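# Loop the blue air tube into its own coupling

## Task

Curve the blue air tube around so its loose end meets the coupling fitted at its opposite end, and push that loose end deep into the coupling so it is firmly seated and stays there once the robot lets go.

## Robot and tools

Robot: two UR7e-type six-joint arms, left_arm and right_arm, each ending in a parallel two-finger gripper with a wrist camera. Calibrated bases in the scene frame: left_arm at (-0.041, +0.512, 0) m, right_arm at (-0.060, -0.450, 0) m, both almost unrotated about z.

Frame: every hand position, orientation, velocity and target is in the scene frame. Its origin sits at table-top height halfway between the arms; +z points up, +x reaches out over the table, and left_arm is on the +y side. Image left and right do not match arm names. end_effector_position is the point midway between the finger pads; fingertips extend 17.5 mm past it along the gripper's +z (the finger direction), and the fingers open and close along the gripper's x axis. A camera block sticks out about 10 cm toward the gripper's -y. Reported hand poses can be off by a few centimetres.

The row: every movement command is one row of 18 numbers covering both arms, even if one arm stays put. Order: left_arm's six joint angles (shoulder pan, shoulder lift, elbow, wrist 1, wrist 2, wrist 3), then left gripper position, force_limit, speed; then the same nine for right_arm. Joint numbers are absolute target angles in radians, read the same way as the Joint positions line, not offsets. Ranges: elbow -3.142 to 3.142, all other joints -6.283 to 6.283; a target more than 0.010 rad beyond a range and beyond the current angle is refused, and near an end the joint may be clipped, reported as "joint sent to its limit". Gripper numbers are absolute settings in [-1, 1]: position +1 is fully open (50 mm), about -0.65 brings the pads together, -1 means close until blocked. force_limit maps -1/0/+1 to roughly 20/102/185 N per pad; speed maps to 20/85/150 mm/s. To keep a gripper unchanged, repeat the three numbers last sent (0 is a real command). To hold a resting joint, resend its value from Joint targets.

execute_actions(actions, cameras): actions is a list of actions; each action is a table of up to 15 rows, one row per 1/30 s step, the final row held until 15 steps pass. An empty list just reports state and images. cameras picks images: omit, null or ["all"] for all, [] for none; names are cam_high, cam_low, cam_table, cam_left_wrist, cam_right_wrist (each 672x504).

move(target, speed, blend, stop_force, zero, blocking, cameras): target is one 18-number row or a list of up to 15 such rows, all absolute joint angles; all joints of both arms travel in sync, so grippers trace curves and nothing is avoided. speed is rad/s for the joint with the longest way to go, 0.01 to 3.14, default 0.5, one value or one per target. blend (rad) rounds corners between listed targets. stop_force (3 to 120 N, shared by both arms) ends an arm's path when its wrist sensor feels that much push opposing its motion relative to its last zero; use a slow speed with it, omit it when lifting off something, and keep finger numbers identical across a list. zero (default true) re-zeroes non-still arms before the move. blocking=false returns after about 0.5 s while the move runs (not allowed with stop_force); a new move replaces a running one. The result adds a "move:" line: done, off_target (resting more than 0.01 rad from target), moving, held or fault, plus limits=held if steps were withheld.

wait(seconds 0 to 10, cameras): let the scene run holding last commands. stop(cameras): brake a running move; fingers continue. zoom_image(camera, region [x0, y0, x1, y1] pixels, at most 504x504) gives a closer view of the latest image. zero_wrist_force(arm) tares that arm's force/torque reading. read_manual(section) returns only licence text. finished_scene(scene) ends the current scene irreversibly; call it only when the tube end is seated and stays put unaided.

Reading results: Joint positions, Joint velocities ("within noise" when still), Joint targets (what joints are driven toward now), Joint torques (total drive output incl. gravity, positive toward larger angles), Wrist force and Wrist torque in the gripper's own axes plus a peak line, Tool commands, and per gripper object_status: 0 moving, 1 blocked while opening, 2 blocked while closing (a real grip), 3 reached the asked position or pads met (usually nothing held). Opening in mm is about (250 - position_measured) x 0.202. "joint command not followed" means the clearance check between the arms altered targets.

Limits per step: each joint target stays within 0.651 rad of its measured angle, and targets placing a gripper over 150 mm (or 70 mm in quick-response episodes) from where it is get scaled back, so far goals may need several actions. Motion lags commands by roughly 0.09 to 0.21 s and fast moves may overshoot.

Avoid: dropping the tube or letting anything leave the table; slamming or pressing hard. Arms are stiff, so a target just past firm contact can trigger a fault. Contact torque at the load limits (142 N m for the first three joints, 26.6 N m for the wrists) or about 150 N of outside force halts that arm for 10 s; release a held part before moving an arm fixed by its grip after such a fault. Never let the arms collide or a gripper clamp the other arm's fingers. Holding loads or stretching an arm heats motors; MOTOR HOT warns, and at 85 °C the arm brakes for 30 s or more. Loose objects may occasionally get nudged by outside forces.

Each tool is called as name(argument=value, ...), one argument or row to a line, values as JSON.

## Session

execute_actions(
  actions=[],
)

Scene clock: 0.00 s.
left_arm: end_effector_position=(+0.0572, +0.2045, +0.2076) position_measured=3 object_status=3 end_effector_quat_wxyz=(-0.014, +0.090, +0.996, +0.017) | right_arm: end_effector_position=(+0.3760, -0.4301, +0.2368) position_measured=3 object_status=3 end_effector_quat_wxyz=(+0.210, -0.460, +0.749, -0.427)
Joint positions: left_arm=[-1.674 -2.005 2.206 -1.738 -1.598 -3.053] | right_arm=[4.138 -1.072 -2.495 -1.099 0.58 -1.721]
Joint velocities: within noise
Joint torques (N m): no reading
Motor temperatures (°C): left_arm=[31 30 32 39 36 39] | right_arm=[28 37 35 42 40 36]
Wrist force (N): no reading
Wrist torque (N m): no reading
Wrist force, peak (N): no reading
Joint targets: left_arm=[-1.674 -2.005 2.206 -1.738 -1.598 -3.053] | right_arm=[4.138 -1.072 -2.495 -1.099 0.580 -1.721]
Tool commands: left_gripper/position=+1.0 left_gripper/force_limit=+1.0 left_gripper/speed=+1.0 right_gripper/position=+1.0 right_gripper/force_limit=+1.0 right_gripper/speed=+1.0

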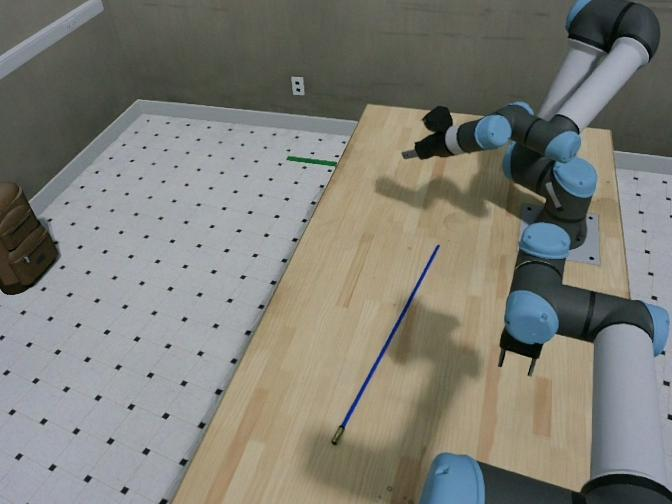

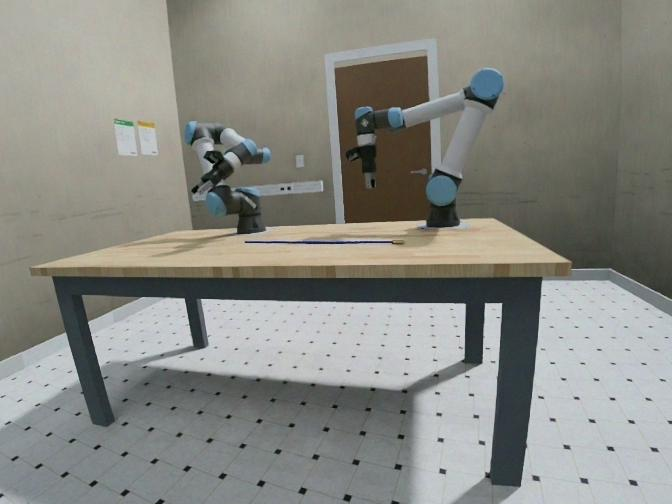

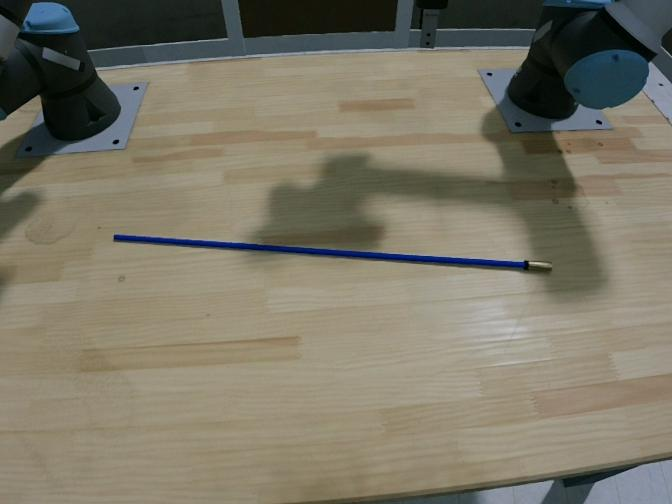

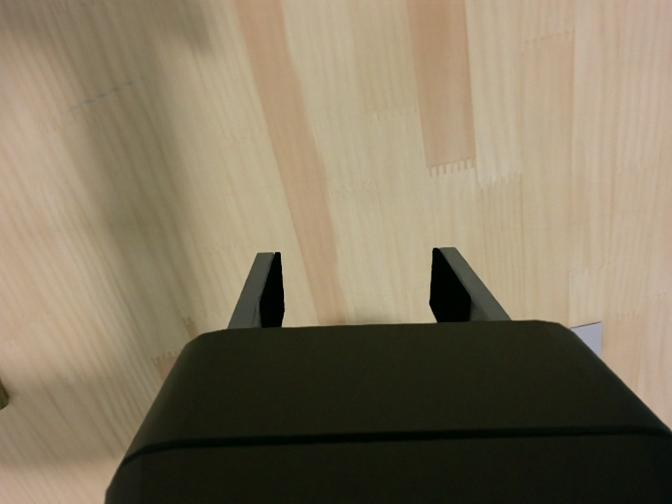

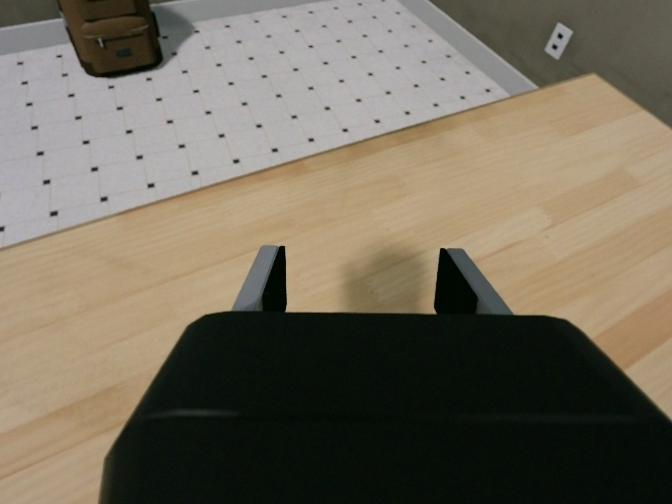

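move(
  target=[-0.7081,-1.6420,1.9725,-1.9013,-1.571,-2.112,1,0,-1,4.0725,-1.4182,-2.0434,-1.2508,1.571,-3.644,1,0,-1],
  speed=0.6,
)

zoom_image(
  camera="cam_table",
  region=[80, 180, 240, 300],
)

Scene clock: 63.27 s.
left_arm: end_effector_position=(+0.3821, +0.3309, +0.2001) position_measured=3 object_status=3 end_effector_quat_wxyz=(+0.000, +0.078, +0.997, +0.000) | right_arm: end_effector_position=(+0.2951, -0.2094, +0.2001) position_measured=3 object_status=3 end_effector_quat_wxyz=(+0.000, +0.997, -0.078, +0.000)
Joint positions: left_arm=[-0.708 -1.642 1.973 -1.901 -1.571 -2.112] | right_arm=[4.073 -1.418 -2.043 -1.251 1.571 -3.644]
Joint velocities: within noise
Joint torques (N m): left_arm=[9.93 -11.62 -34.18 -4.8 1.34 2.77] | right_arm=[-5.33 5.18 31.1 1.73 2.04 -1.63]
Motor temperatures (°C): left_arm=[31 30 32 39 36 39] | right_arm=[28 36 35 42 40 36]
Wrist force (N): left_arm=[0.4 0.1 -0.2] | right_arm=[0.3 -1.1 -0.3]
Wrist torque (N m): left_arm=[0.00 -0.09 0.04] | right_arm=[-0.43 0.02 0.08]
Wrist force, peak (N): left_arm=[-0.5 1.4 -0.3] | right_arm=[-0.3 -1.5 -0.8]
Joint targets: left_arm=[-0.708 -1.642 1.972 -1.901 -1.571 -2.112] | right_arm=[4.073 -1.418 -2.043 -1.251 1.571 -3.644]
move: done

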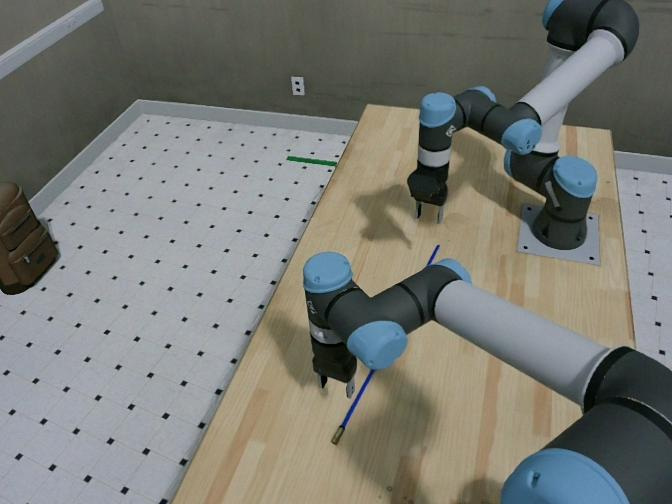

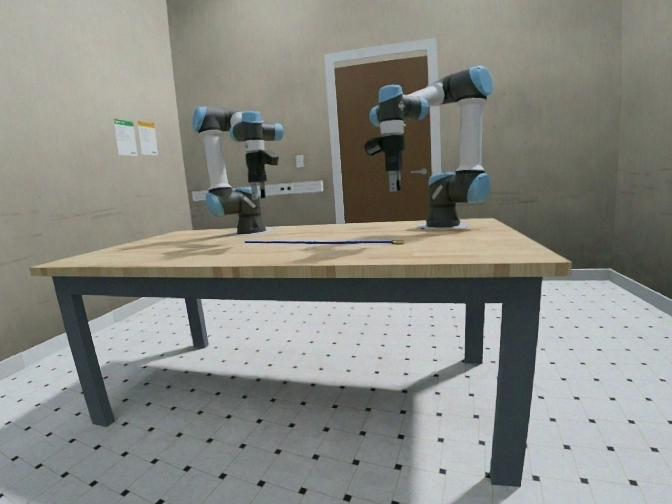

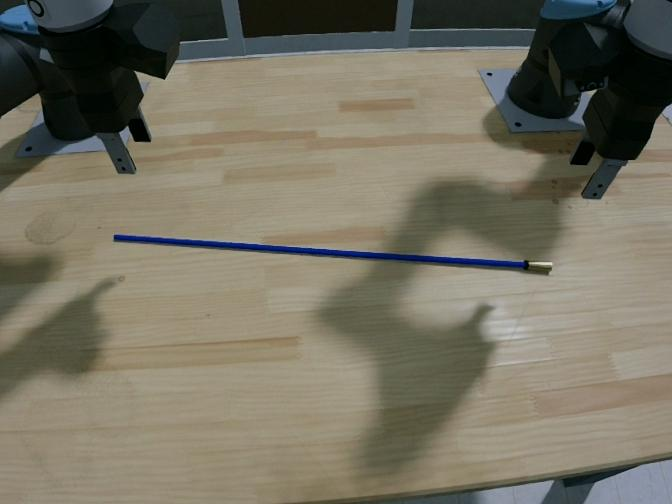

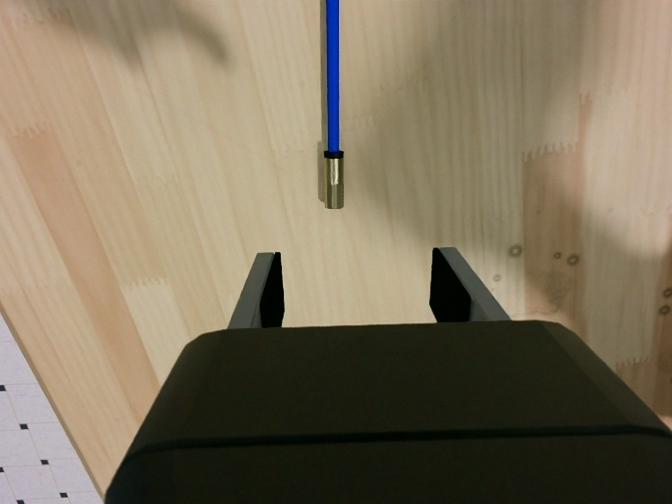

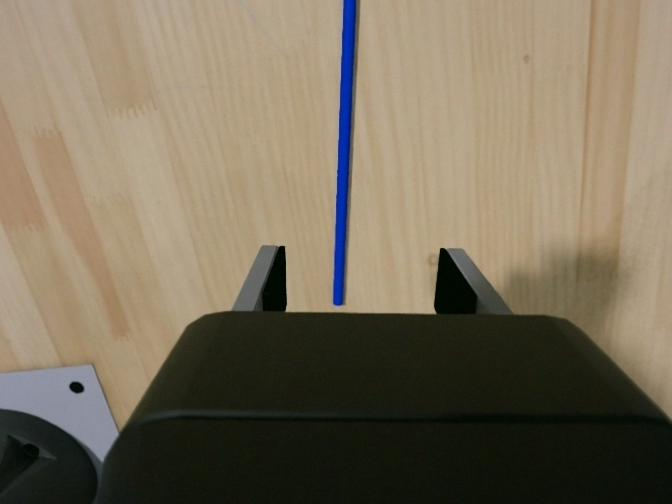

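Scaled by 3.150.

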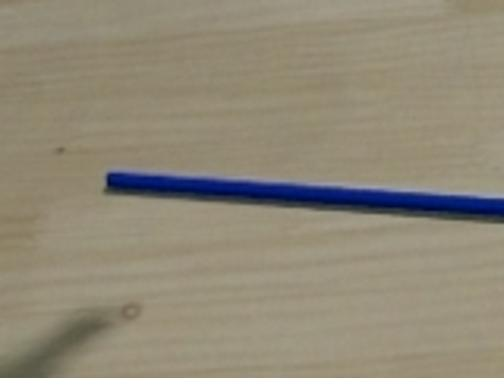

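move(
  target=[-0.7987,-1.4273,2.1096,-2.1281,-1.4021,-2.2135,1,0,-1,4.1609,-1.6851,-2.122,-1.0976,1.4869,-3.5481,1,0,-1],
  speed=0.4,
  cameras=["cam_table","cam_left_wrist","cam_right_wrist"],
)

zoom_image(
  camera="cam_table",
  region=[80, 180, 240, 300],
)

Scene clock: 122.17 s.
left_arm: end_effector_position=(+0.3891, +0.3299, +0.0700) position_measured=3 object_status=3 end_effector_quat_wxyz=(+0.008, +0.077, +0.992, +0.104) | right_arm: end_effector_position=(+0.2898, -0.1924, +0.0702) position_measured=3 object_status=3 end_effector_quat_wxyz=(+0.104, +0.991, -0.078, -0.008)
Joint positions: left_arm=[-0.799 -1.427 2.11 -2.128 -1.402 -2.213] | right_arm=[4.161 -1.685 -2.122 -1.098 1.487 -3.548]
Joint velocities: within noise
Joint torques (N m): left_arm=[-9.07 -16.76 -9.78 -4.33 2.02 -2.49] | right_arm=[7.05 12.51 14.58 4.19 -2.03 1.72]
Motor temperatures (°C): left_arm=[31 30 32 39 36 39] | right_arm=[28 36 35 42 40 36]
Wrist force (N): left_arm=[0.2 -0.1 -0.2] | right_arm=[0.2 -1.2 -0.1]
Wrist torque (N m): left_arm=[0.01 -0.01 -0.11] | right_arm=[-0.53 0.04 0.10]
Wrist force, peak (N): left_arm=[0.5 0.8 -2.3] | right_arm=[-0.1 -1.9 1.8]
Joint targets: left_arm=[-0.799 -1.427 2.110 -2.128 -1.402 -2.213] | right_arm=[4.161 -1.685 -2.122 -1.098 1.487 -3.548]
move: done
Images, in order (width x height): cam_table 672x504, cam_left_wrist 672x504, cam_right_wrist 672x504.

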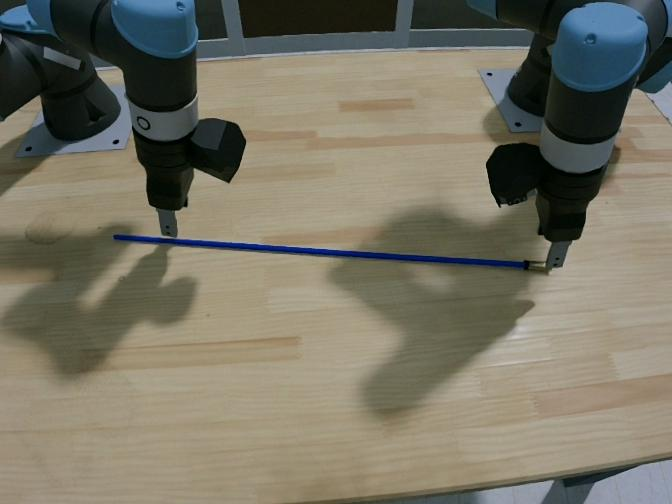

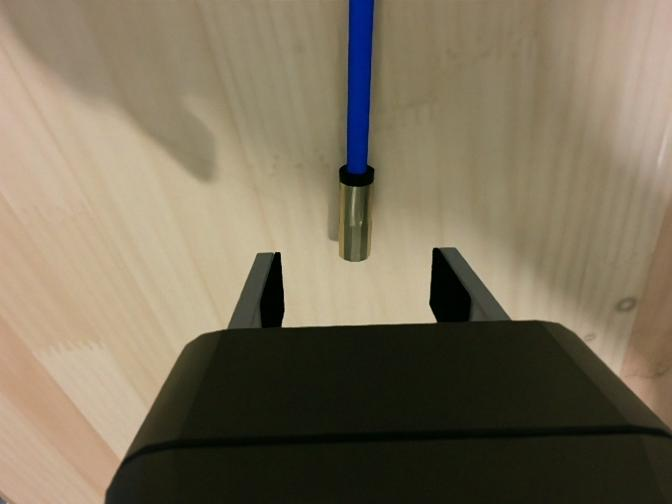

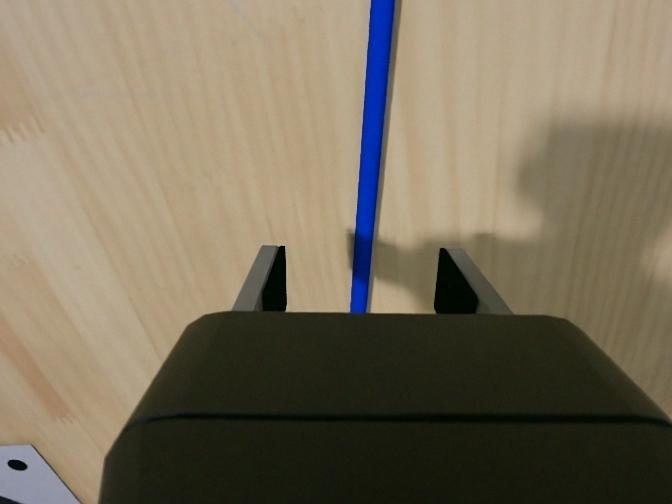

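Scaled by 3.150.

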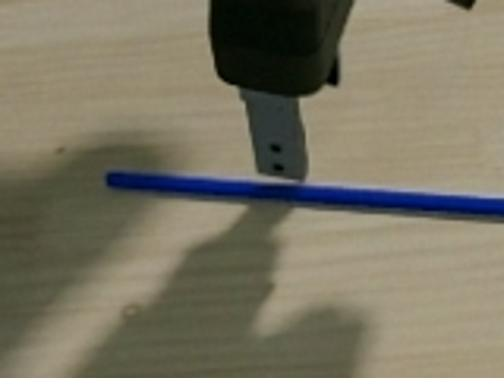

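move(
  target=[-0.7987,-1.3358,2.1605,-2.2705,-1.4021,-2.2135,1,0,-1,4.1609,-1.7789,-2.1771,-0.9487,1.4869,-3.5481,1,0,-1],
  speed=0.06,
  stop_force=8,
  cameras=["cam_table","cam_left_wrist","cam_right_wrist"],
)

zoom_image(
  camera="cam_table",
  region=[80, 180, 240, 300],
)

zoom_image(
  camera="cam_table",
  region=[480, 210, 600, 300],
)

Scene clock: 136.80 s.
left_arm: end_effector_position=(+0.3891, +0.3299, +0.0219) position_measured=3 object_status=3 end_effector_quat_wxyz=(+0.008, +0.077, +0.992, +0.104) | right_arm: end_effector_position=(+0.2898, -0.1924, +0.0206) position_measured=3 object_status=3 end_effector_quat_wxyz=(+0.104, +0.991, -0.078, -0.008)
Joint positions: left_arm=[-0.799 -1.336 2.161 -2.271 -1.402 -2.214] | right_arm=[4.161 -1.779 -2.177 -0.949 1.487 -3.548]
Joint velocities: within noise
Joint torques (N m): left_arm=[-7.07 -19.11 -9.28 -4.4 1.33 -2.52] | right_arm=[5.89 15.82 12.57 3.99 -1.48 1.61]
Motor temperatures (°C): left_arm=[31 30 32 39 36 39] | right_arm=[28 36 35 42 40 36]
Wrist force (N): left_arm=[0.0 -0.6 -0.4] | right_arm=[0.0 -1.0 0.1]
Wrist torque (N m): left_arm=[-0.07 0.01 -0.10] | right_arm=[-0.49 0.07 0.12]
Wrist force, peak (N): left_arm=[0.4 -0.5 -0.4] | right_arm=[0.2 -1.4 0.1]
Joint targets: left_arm=[-0.799 -1.336 2.160 -2.271 -1.402 -2.213] | right_arm=[4.161 -1.779 -2.177 -0.949 1.487 -3.548]
move: done
Images, in order (width x height): cam_table 672x504, cam_left_wrist 672x504, cam_right_wrist 672x504.

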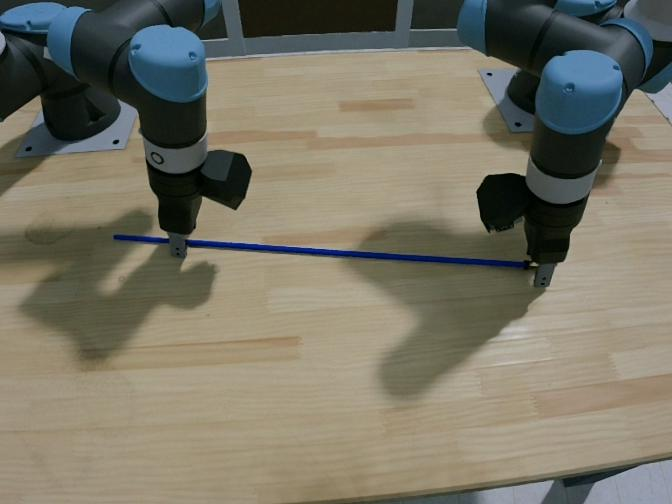

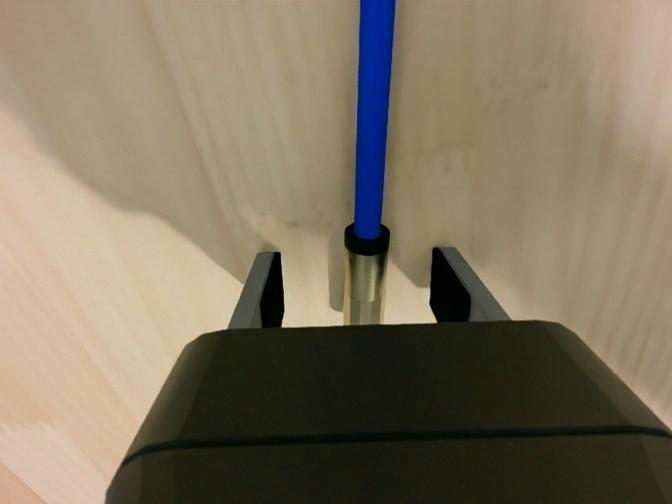

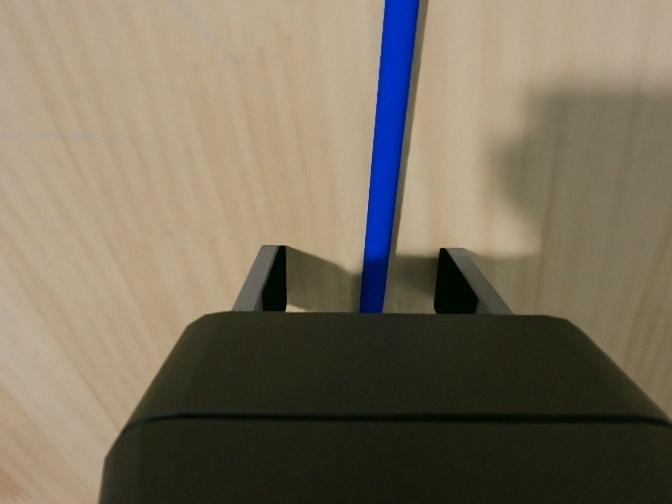

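Scaled by 3.150.

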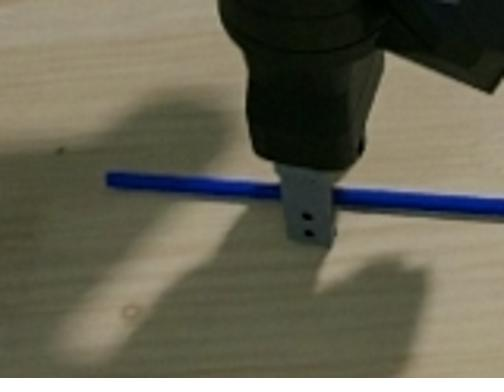

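Scaled by 4.200.

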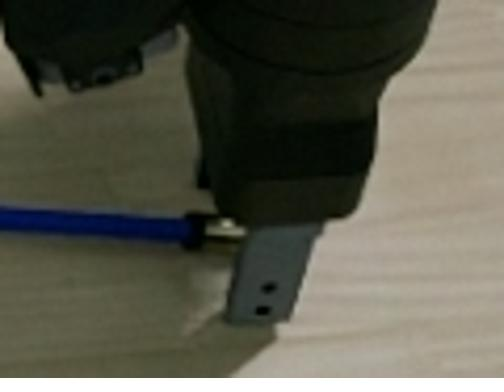

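move(
  target=[-0.7987,-1.3358,2.1605,-2.2705,-1.4021,-2.2135,-1,0,-1,4.1609,-1.7789,-2.1771,-0.9487,1.4869,-3.5481,-1,0,-1],
  speed=0.2,
  cameras=["cam_left_wrist","cam_right_wrist","cam_table"],
)

Scene clock: 180.10 s.
left_arm: end_effector_position=(+0.3891, +0.3299, +0.0219) position_measured=188 object_status=2 end_effector_quat_wxyz=(+0.008, +0.077, +0.992, +0.104) | right_arm: end_effector_position=(+0.2898, -0.1924, +0.0206) position_measured=221 object_status=0 end_effector_quat_wxyz=(+0.104, +0.991, -0.078, -0.008)
Joint positions: left_arm=[-0.799 -1.336 2.161 -2.271 -1.402 -2.214] | right_arm=[4.161 -1.779 -2.177 -0.949 1.487 -3.548]
Joint velocities: within noise
Joint torques (N m): left_arm=[-7.27 -18.11 -17.7 -3.03 0.67 -2.42] | right_arm=[5.22 17.19 22.23 2.52 -1.01 1.47]
Motor temperatures (°C): left_arm=[31 30 32 39 36 39] | right_arm=[28 36 35 42 40 36]
Wrist force (N): left_arm=[0.3 -0.5 -0.1] | right_arm=[-0.8 0.2 -4.8]
Wrist torque (N m): left_arm=[-0.02 -0.03 -0.10] | right_arm=[-0.56 0.05 0.13]
Wrist force, peak (N): left_arm=[0.3 -0.6 -0.4] | right_arm=[-0.7 0.0 -5.2]
Joint targets: left_arm=[-0.799 -1.336 2.160 -2.271 -1.402 -2.213] | right_arm=[4.161 -1.779 -2.177 -0.949 1.487 -3.548]
move: done
Images, in order (width x height): cam_table 672x504, cam_left_wrist 672x504, cam_right_wrist 672x504.

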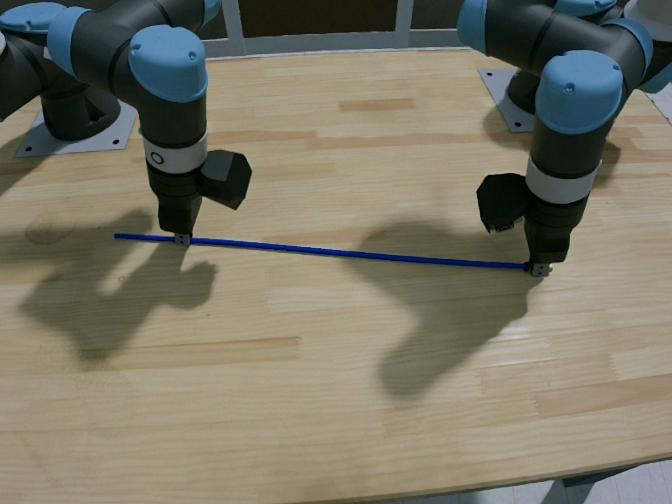

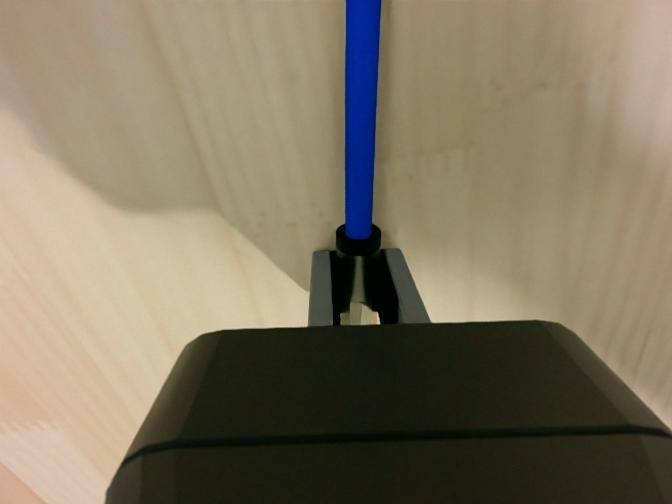

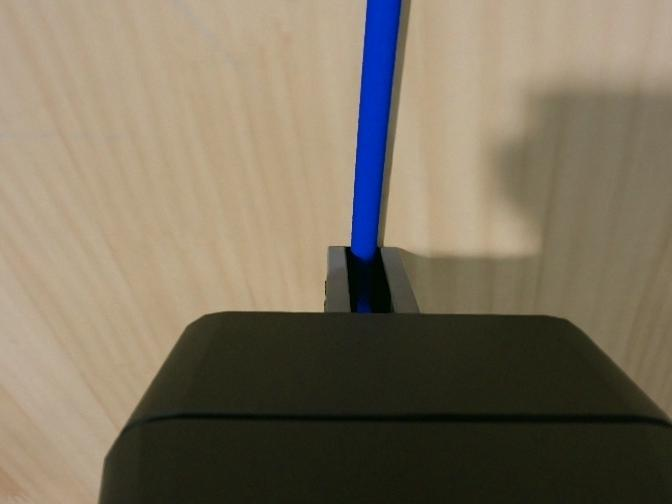

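move(
  target=[
    [-0.8481,-1.6980,2.1889,-2.0617,-1.571,-3.194,-1,0,-1,4.026,-1.5372,-2.105,-1.0698,1.571,-3.0628,-1,0,-1],
    [-1.0220,-1.6959,2.1873,-2.0622,-1.571,-4.1538,-1,0,-1,4.1829,-1.5467,-2.0954,-1.0699,1.571,-2.1201,-1,0,-1],
    [-1.1706,-1.6812,2.1747,-2.0643,-1.571,-5.0878,-1,0,-1,4.3171,-1.5653,-2.0771,-1.0696,1.571,-1.2005,-1,0,-1],
    [-1.2237,-1.6616,2.2321,-2.3380,-1.6436,-5.9332,-1,0,-1,4.3382,-1.5274,-2.1878,-0.8032,1.6508,-0.3862,-1,0,-1],
  ],
  speed=0.42,
  blend=0.1,
)

Scene clock: 221.37 s.
left_arm: end_effector_position=(+0.2202, +0.1398, +0.1400) position_measured=188 object_status=2 end_effector_quat_wxyz=(+0.105, +0.995, +0.000, +0.000) | right_arm: end_effector_position=(+0.2200, -0.0695, +0.1401) position_measured=221 object_status=2 end_effector_quat_wxyz=(+0.000, +0.000, +0.995, +0.105)
Joint positions: left_arm=[-1.224 -1.662 2.232 -2.338 -1.644 -5.933] | right_arm=[4.338 -1.527 -2.188 -0.803 1.651 -0.386]
Joint velocities: within noise
Joint torques (N m): left_arm=[-7.49 -8.17 -11.9 -4.52 -1.35 -2.96] | right_arm=[5.2 35.72 15.11 4.13 1.86 1.75]
Motor temperatures (°C): left_arm=[31 30 32 39 36 39] | right_arm=[28 36 35 42 40 36]
Wrist force (N): left_arm=[-0.2 2.3 1.0] | right_arm=[0.0 1.0 0.9]
Wrist torque (N m): left_arm=[-0.12 -0.04 0.23] | right_arm=[-0.69 0.14 -0.19]
Wrist force, peak (N): left_arm=[5.4 -4.8 0.3] | right_arm=[-4.3 -6.6 -0.3]
Joint targets: left_arm=[-1.224 -1.662 2.232 -2.338 -1.644 -5.933] | right_arm=[4.338 -1.527 -2.188 -0.803 1.651 -0.386]
move: done

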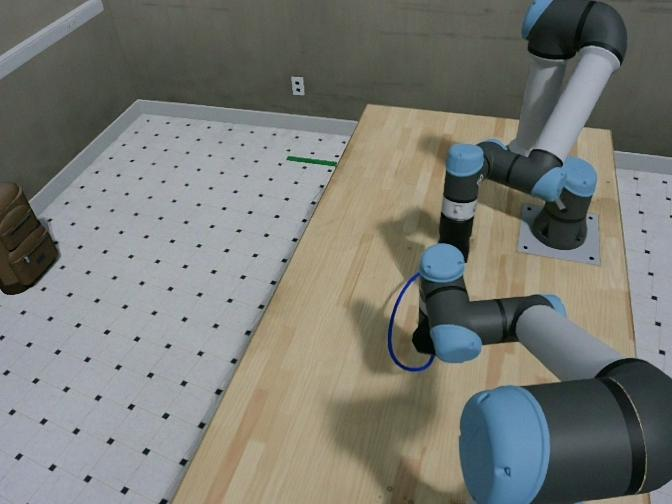

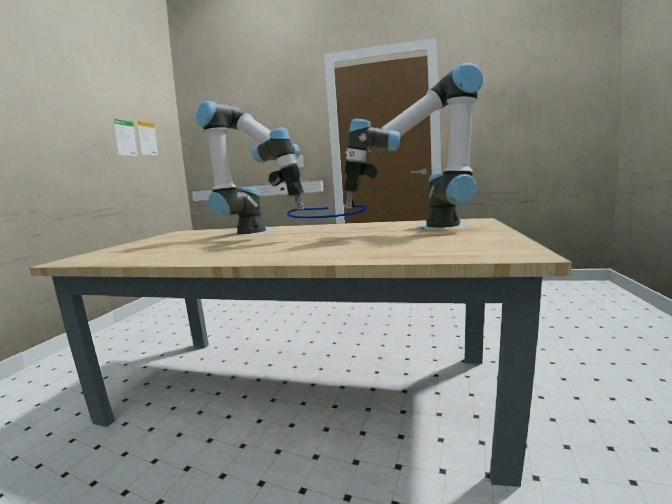

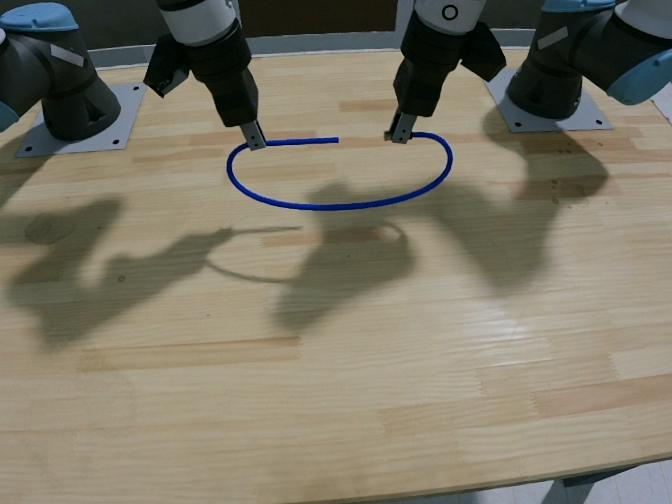

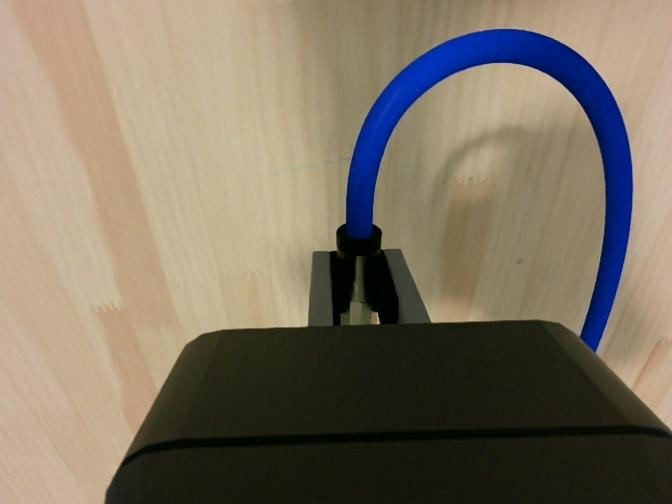

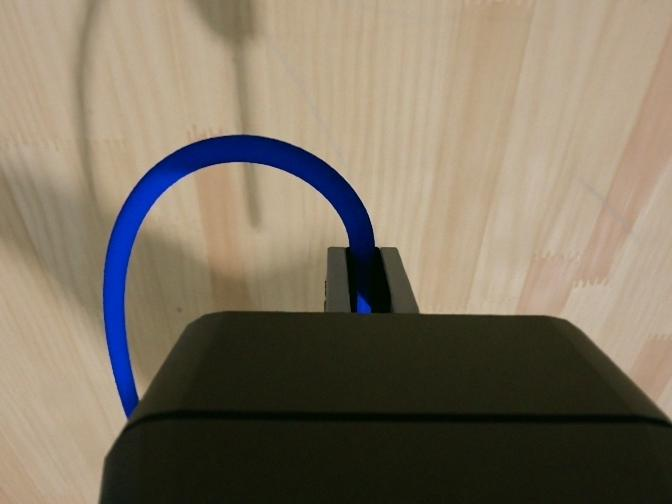

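zoom_image(
  camera="cam_low",
  region=[260, 170, 390, 230],
)

zoom_image(
  camera="cam_table",
  region=[220, 90, 460, 220],
)

Scaled by 3.877.

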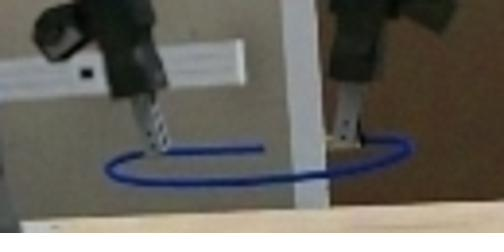

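Scaled by 2.100.

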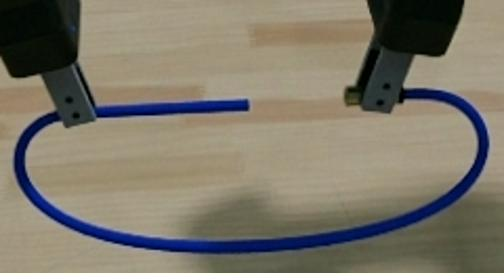

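move(
  target=[-1.2237,-1.6616,2.2321,-2.3380,-1.6436,-5.9332,-1,0,-1,4.3806,-1.6166,-2.0845,-0.8142,1.6426,-0.3447,-1,0,-1],
  speed=0.08,
  stop_force=8,
)

zoom_image(
  camera="cam_low",
  region=[270, 170, 390, 230],
)

zoom_image(
  camera="cam_table",
  region=[270, 90, 450, 180],
)

zoom_image(
  camera="cam_left_wrist",
  region=[290, 190, 430, 330],
)

Scene clock: 251.43 s.
left_arm: end_effector_position=(+0.2202, +0.1397, +0.1400) position_measured=188 object_status=2 end_effector_quat_wxyz=(+0.105, +0.995, +0.000, +0.000) | right_arm: end_effector_position=(+0.2200, -0.0196, +0.1450) position_measured=221 object_status=2 end_effector_quat_wxyz=(+0.000, +0.000, +0.995, +0.105)
Joint positions: left_arm=[-1.224 -1.662 2.232 -2.338 -1.644 -5.933] | right_arm=[4.381 -1.617 -2.084 -0.814 1.643 -0.345]
Joint velocities: within noise
Joint torques (N m): left_arm=[-6.69 -8.32 -23.55 -1.71 -0.08 -1.36] | right_arm=[6.27 12.75 26.98 1.66 -1.94 1.64]
Motor temperatures (°C): left_arm=[31 30 32 39 36 39] | right_arm=[28 36 35 42 40 36]
Wrist force (N): left_arm=[0.0 1.4 0.3] | right_arm=[0.0 -0.1 -0.2]
Wrist torque (N m): left_arm=[-0.26 -0.01 -0.05] | right_arm=[-0.81 0.07 0.08]
Wrist force, peak (N): left_arm=[0.2 2.5 1.1] | right_arm=[0.1 1.4 0.8]
Joint targets: left_arm=[-1.224 -1.662 2.232 -2.338 -1.644 -5.933] | right_arm=[4.381 -1.617 -2.084 -0.814 1.643 -0.345]
move: done

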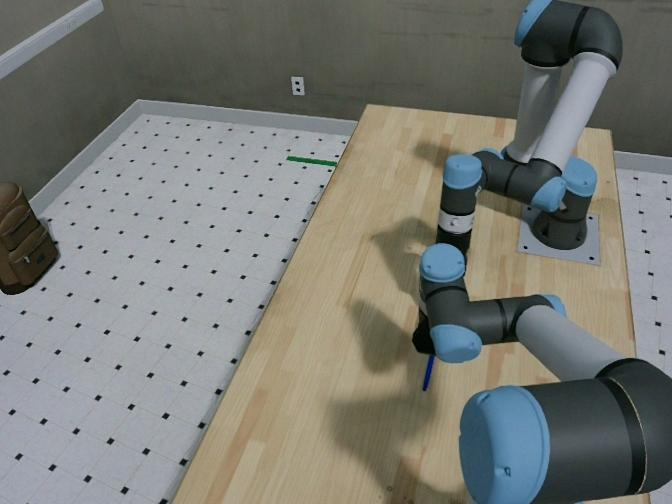

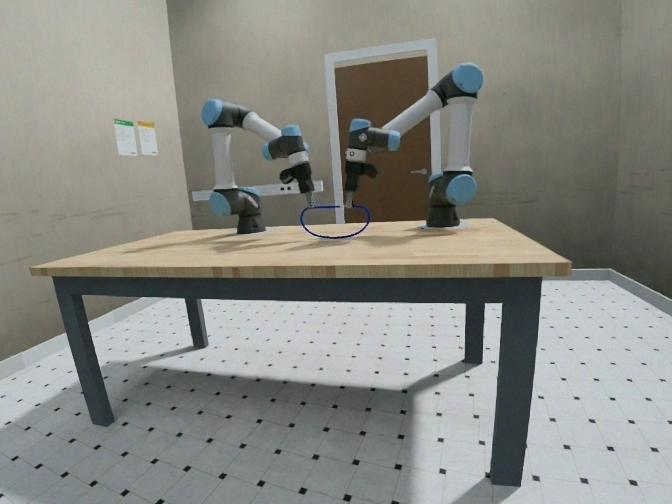

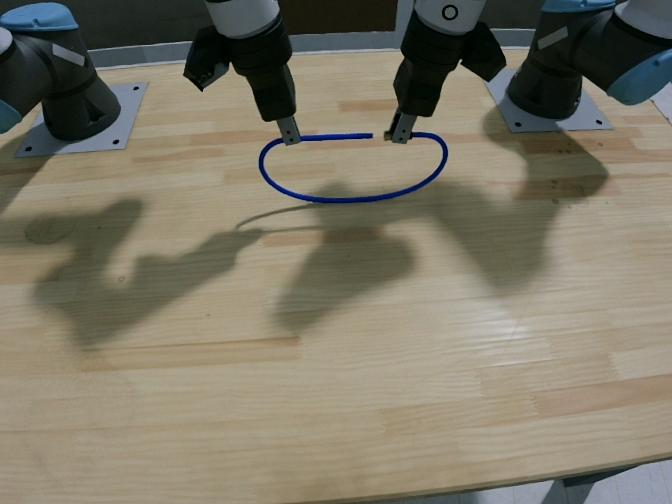

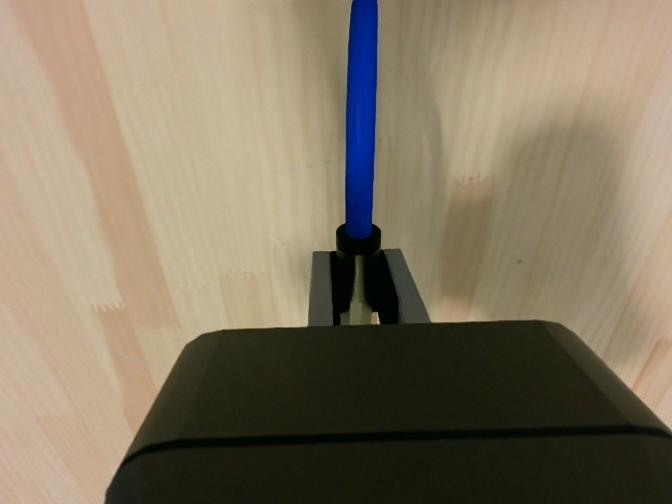

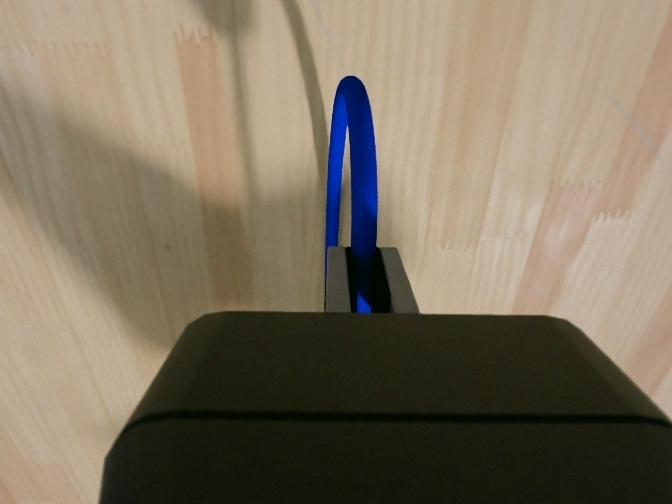

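Scaled by 4.200.

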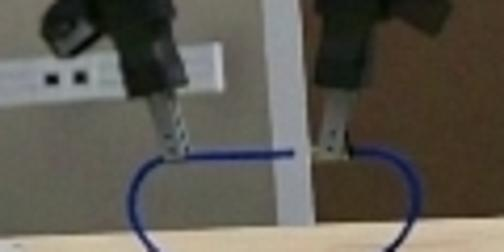

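Scaled by 2.800.

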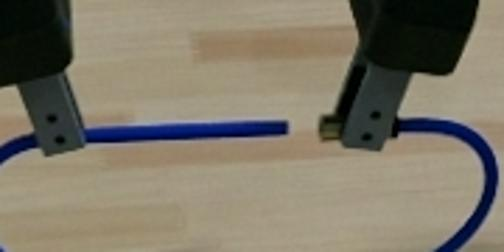

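Scaled by 3.600.

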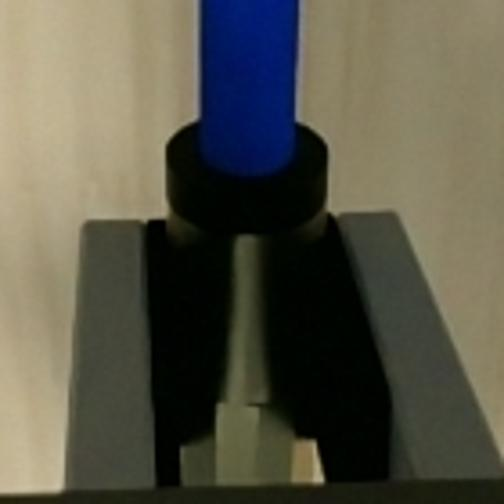

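move(
  target=[-1.2237,-1.6616,2.2321,-2.3380,-1.6436,-5.9332,-1,0,-1,4.4123,-1.7029,-1.9890,-0.8213,1.6363,-0.3135,-1,0,-1],
  speed=0.04,
  stop_force=5,
)

zoom_image(
  camera="cam_low",
  region=[270, 170, 390, 230],
)

zoom_image(
  camera="cam_table",
  region=[270, 90, 450, 180],
)

zoom_image(
  camera="cam_left_wrist",
  region=[290, 190, 430, 330],
)

Scene clock: 268.83 s.
left_arm: end_effector_position=(+0.2202, +0.1397, +0.1400) position_measured=188 object_status=2 end_effector_quat_wxyz=(+0.105, +0.995, +0.000, +0.000) | right_arm: end_effector_position=(+0.2202, +0.0143, +0.1453) position_measured=221 object_status=2 end_effector_quat_wxyz=(+0.000, +0.000, +0.995, +0.105)
Joint positions: left_arm=[-1.224 -1.662 2.232 -2.338 -1.644 -5.933] | right_arm=[4.404 -1.682 -2.013 -0.82 1.638 -0.321]
Joint velocities: within noise
Joint torques (N m): left_arm=[-4.88 -8.31 -30.56 -4.84 0.78 -0.31] | right_arm=[-4.8 42.29 17.06 4.36 2.19 -1.84]
Motor temperatures (°C): left_arm=[31 30 32 39 36 39] | right_arm=[28 36 35 42 40 36]
Wrist force (N): left_arm=[-0.1 -0.9 -0.2] | right_arm=[0.1 -2.0 -1.1]
Wrist torque (N m): left_arm=[-0.16 0.00 -0.05] | right_arm=[-0.64 0.09 0.07]
Wrist force, peak (N): left_arm=[0.0 -6.8 -1.2] | right_arm=[0.4 -7.3 -2.3]
Joint targets: left_arm=[-1.224 -1.662 2.232 -2.338 -1.644 -5.933] | right_arm=[4.404 -1.682 -2.013 -0.820 1.638 -0.321]
move: contact (right_arm); right_arm: the elbow is farthest, 0.024 rad from its target

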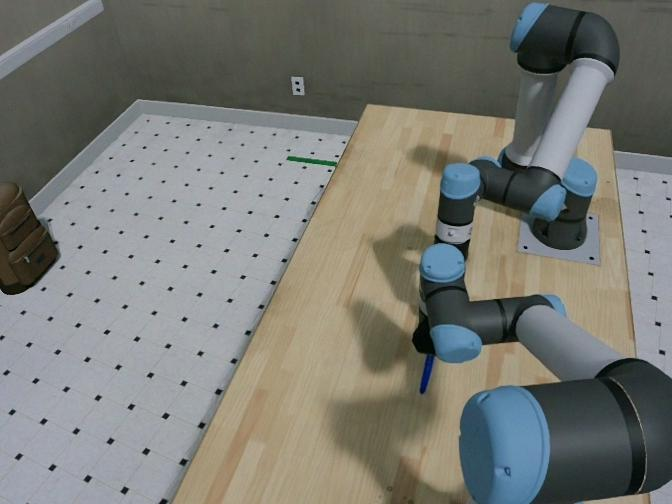

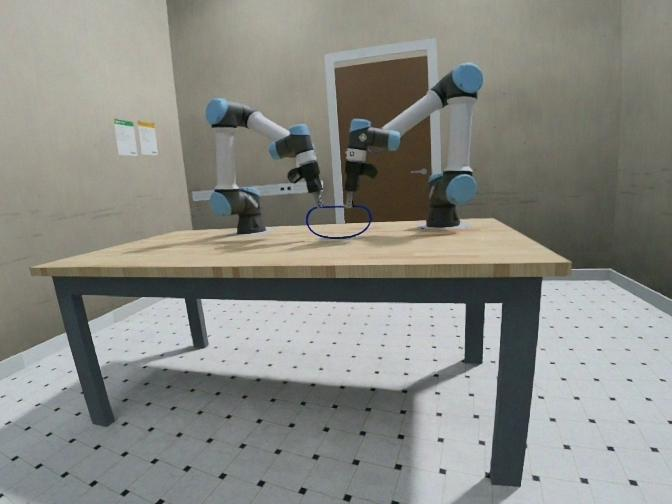

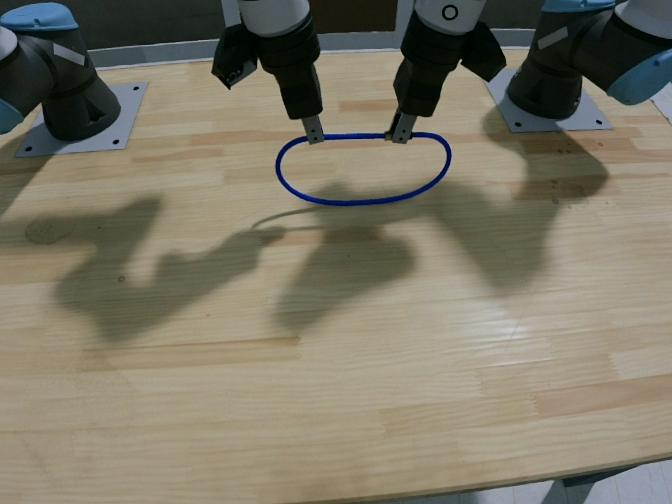

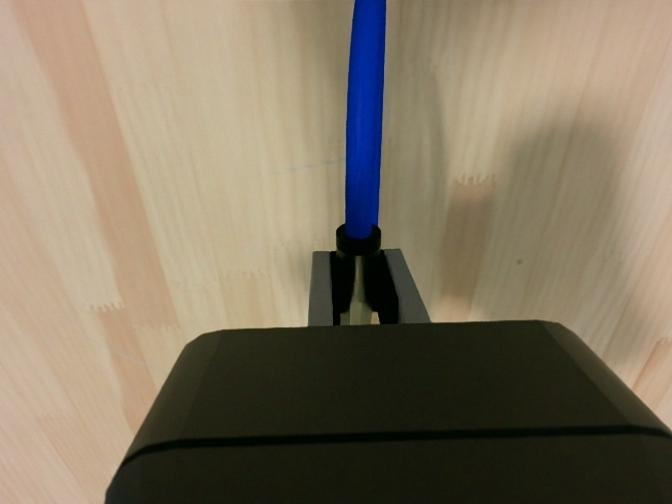

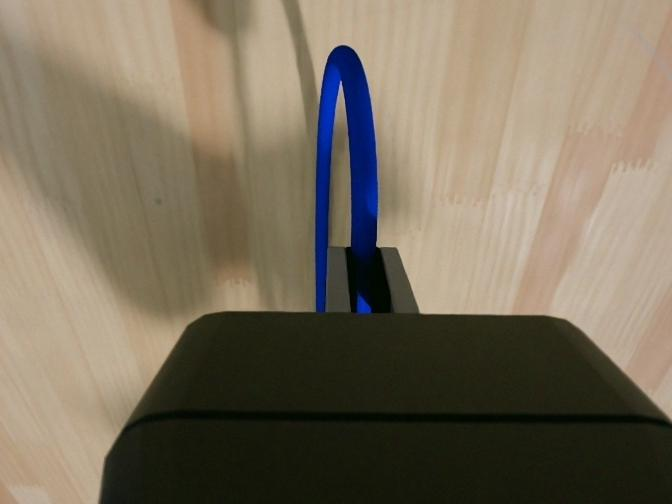

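Scaled by 4.200.

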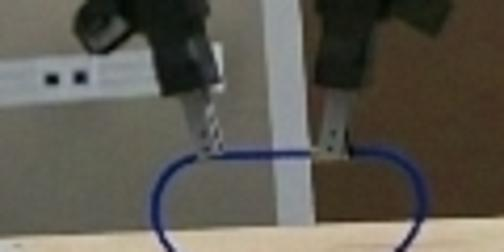

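Scaled by 2.800.

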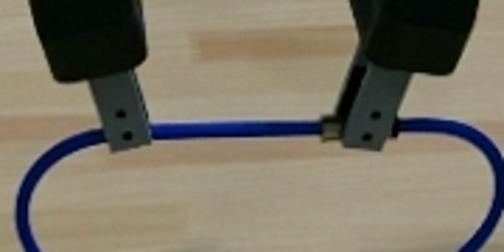

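Scaled by 3.600.

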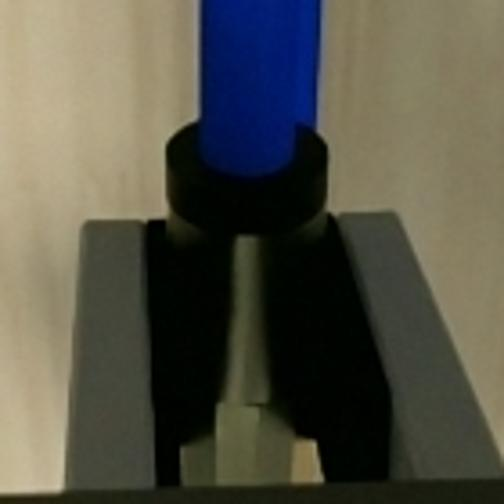

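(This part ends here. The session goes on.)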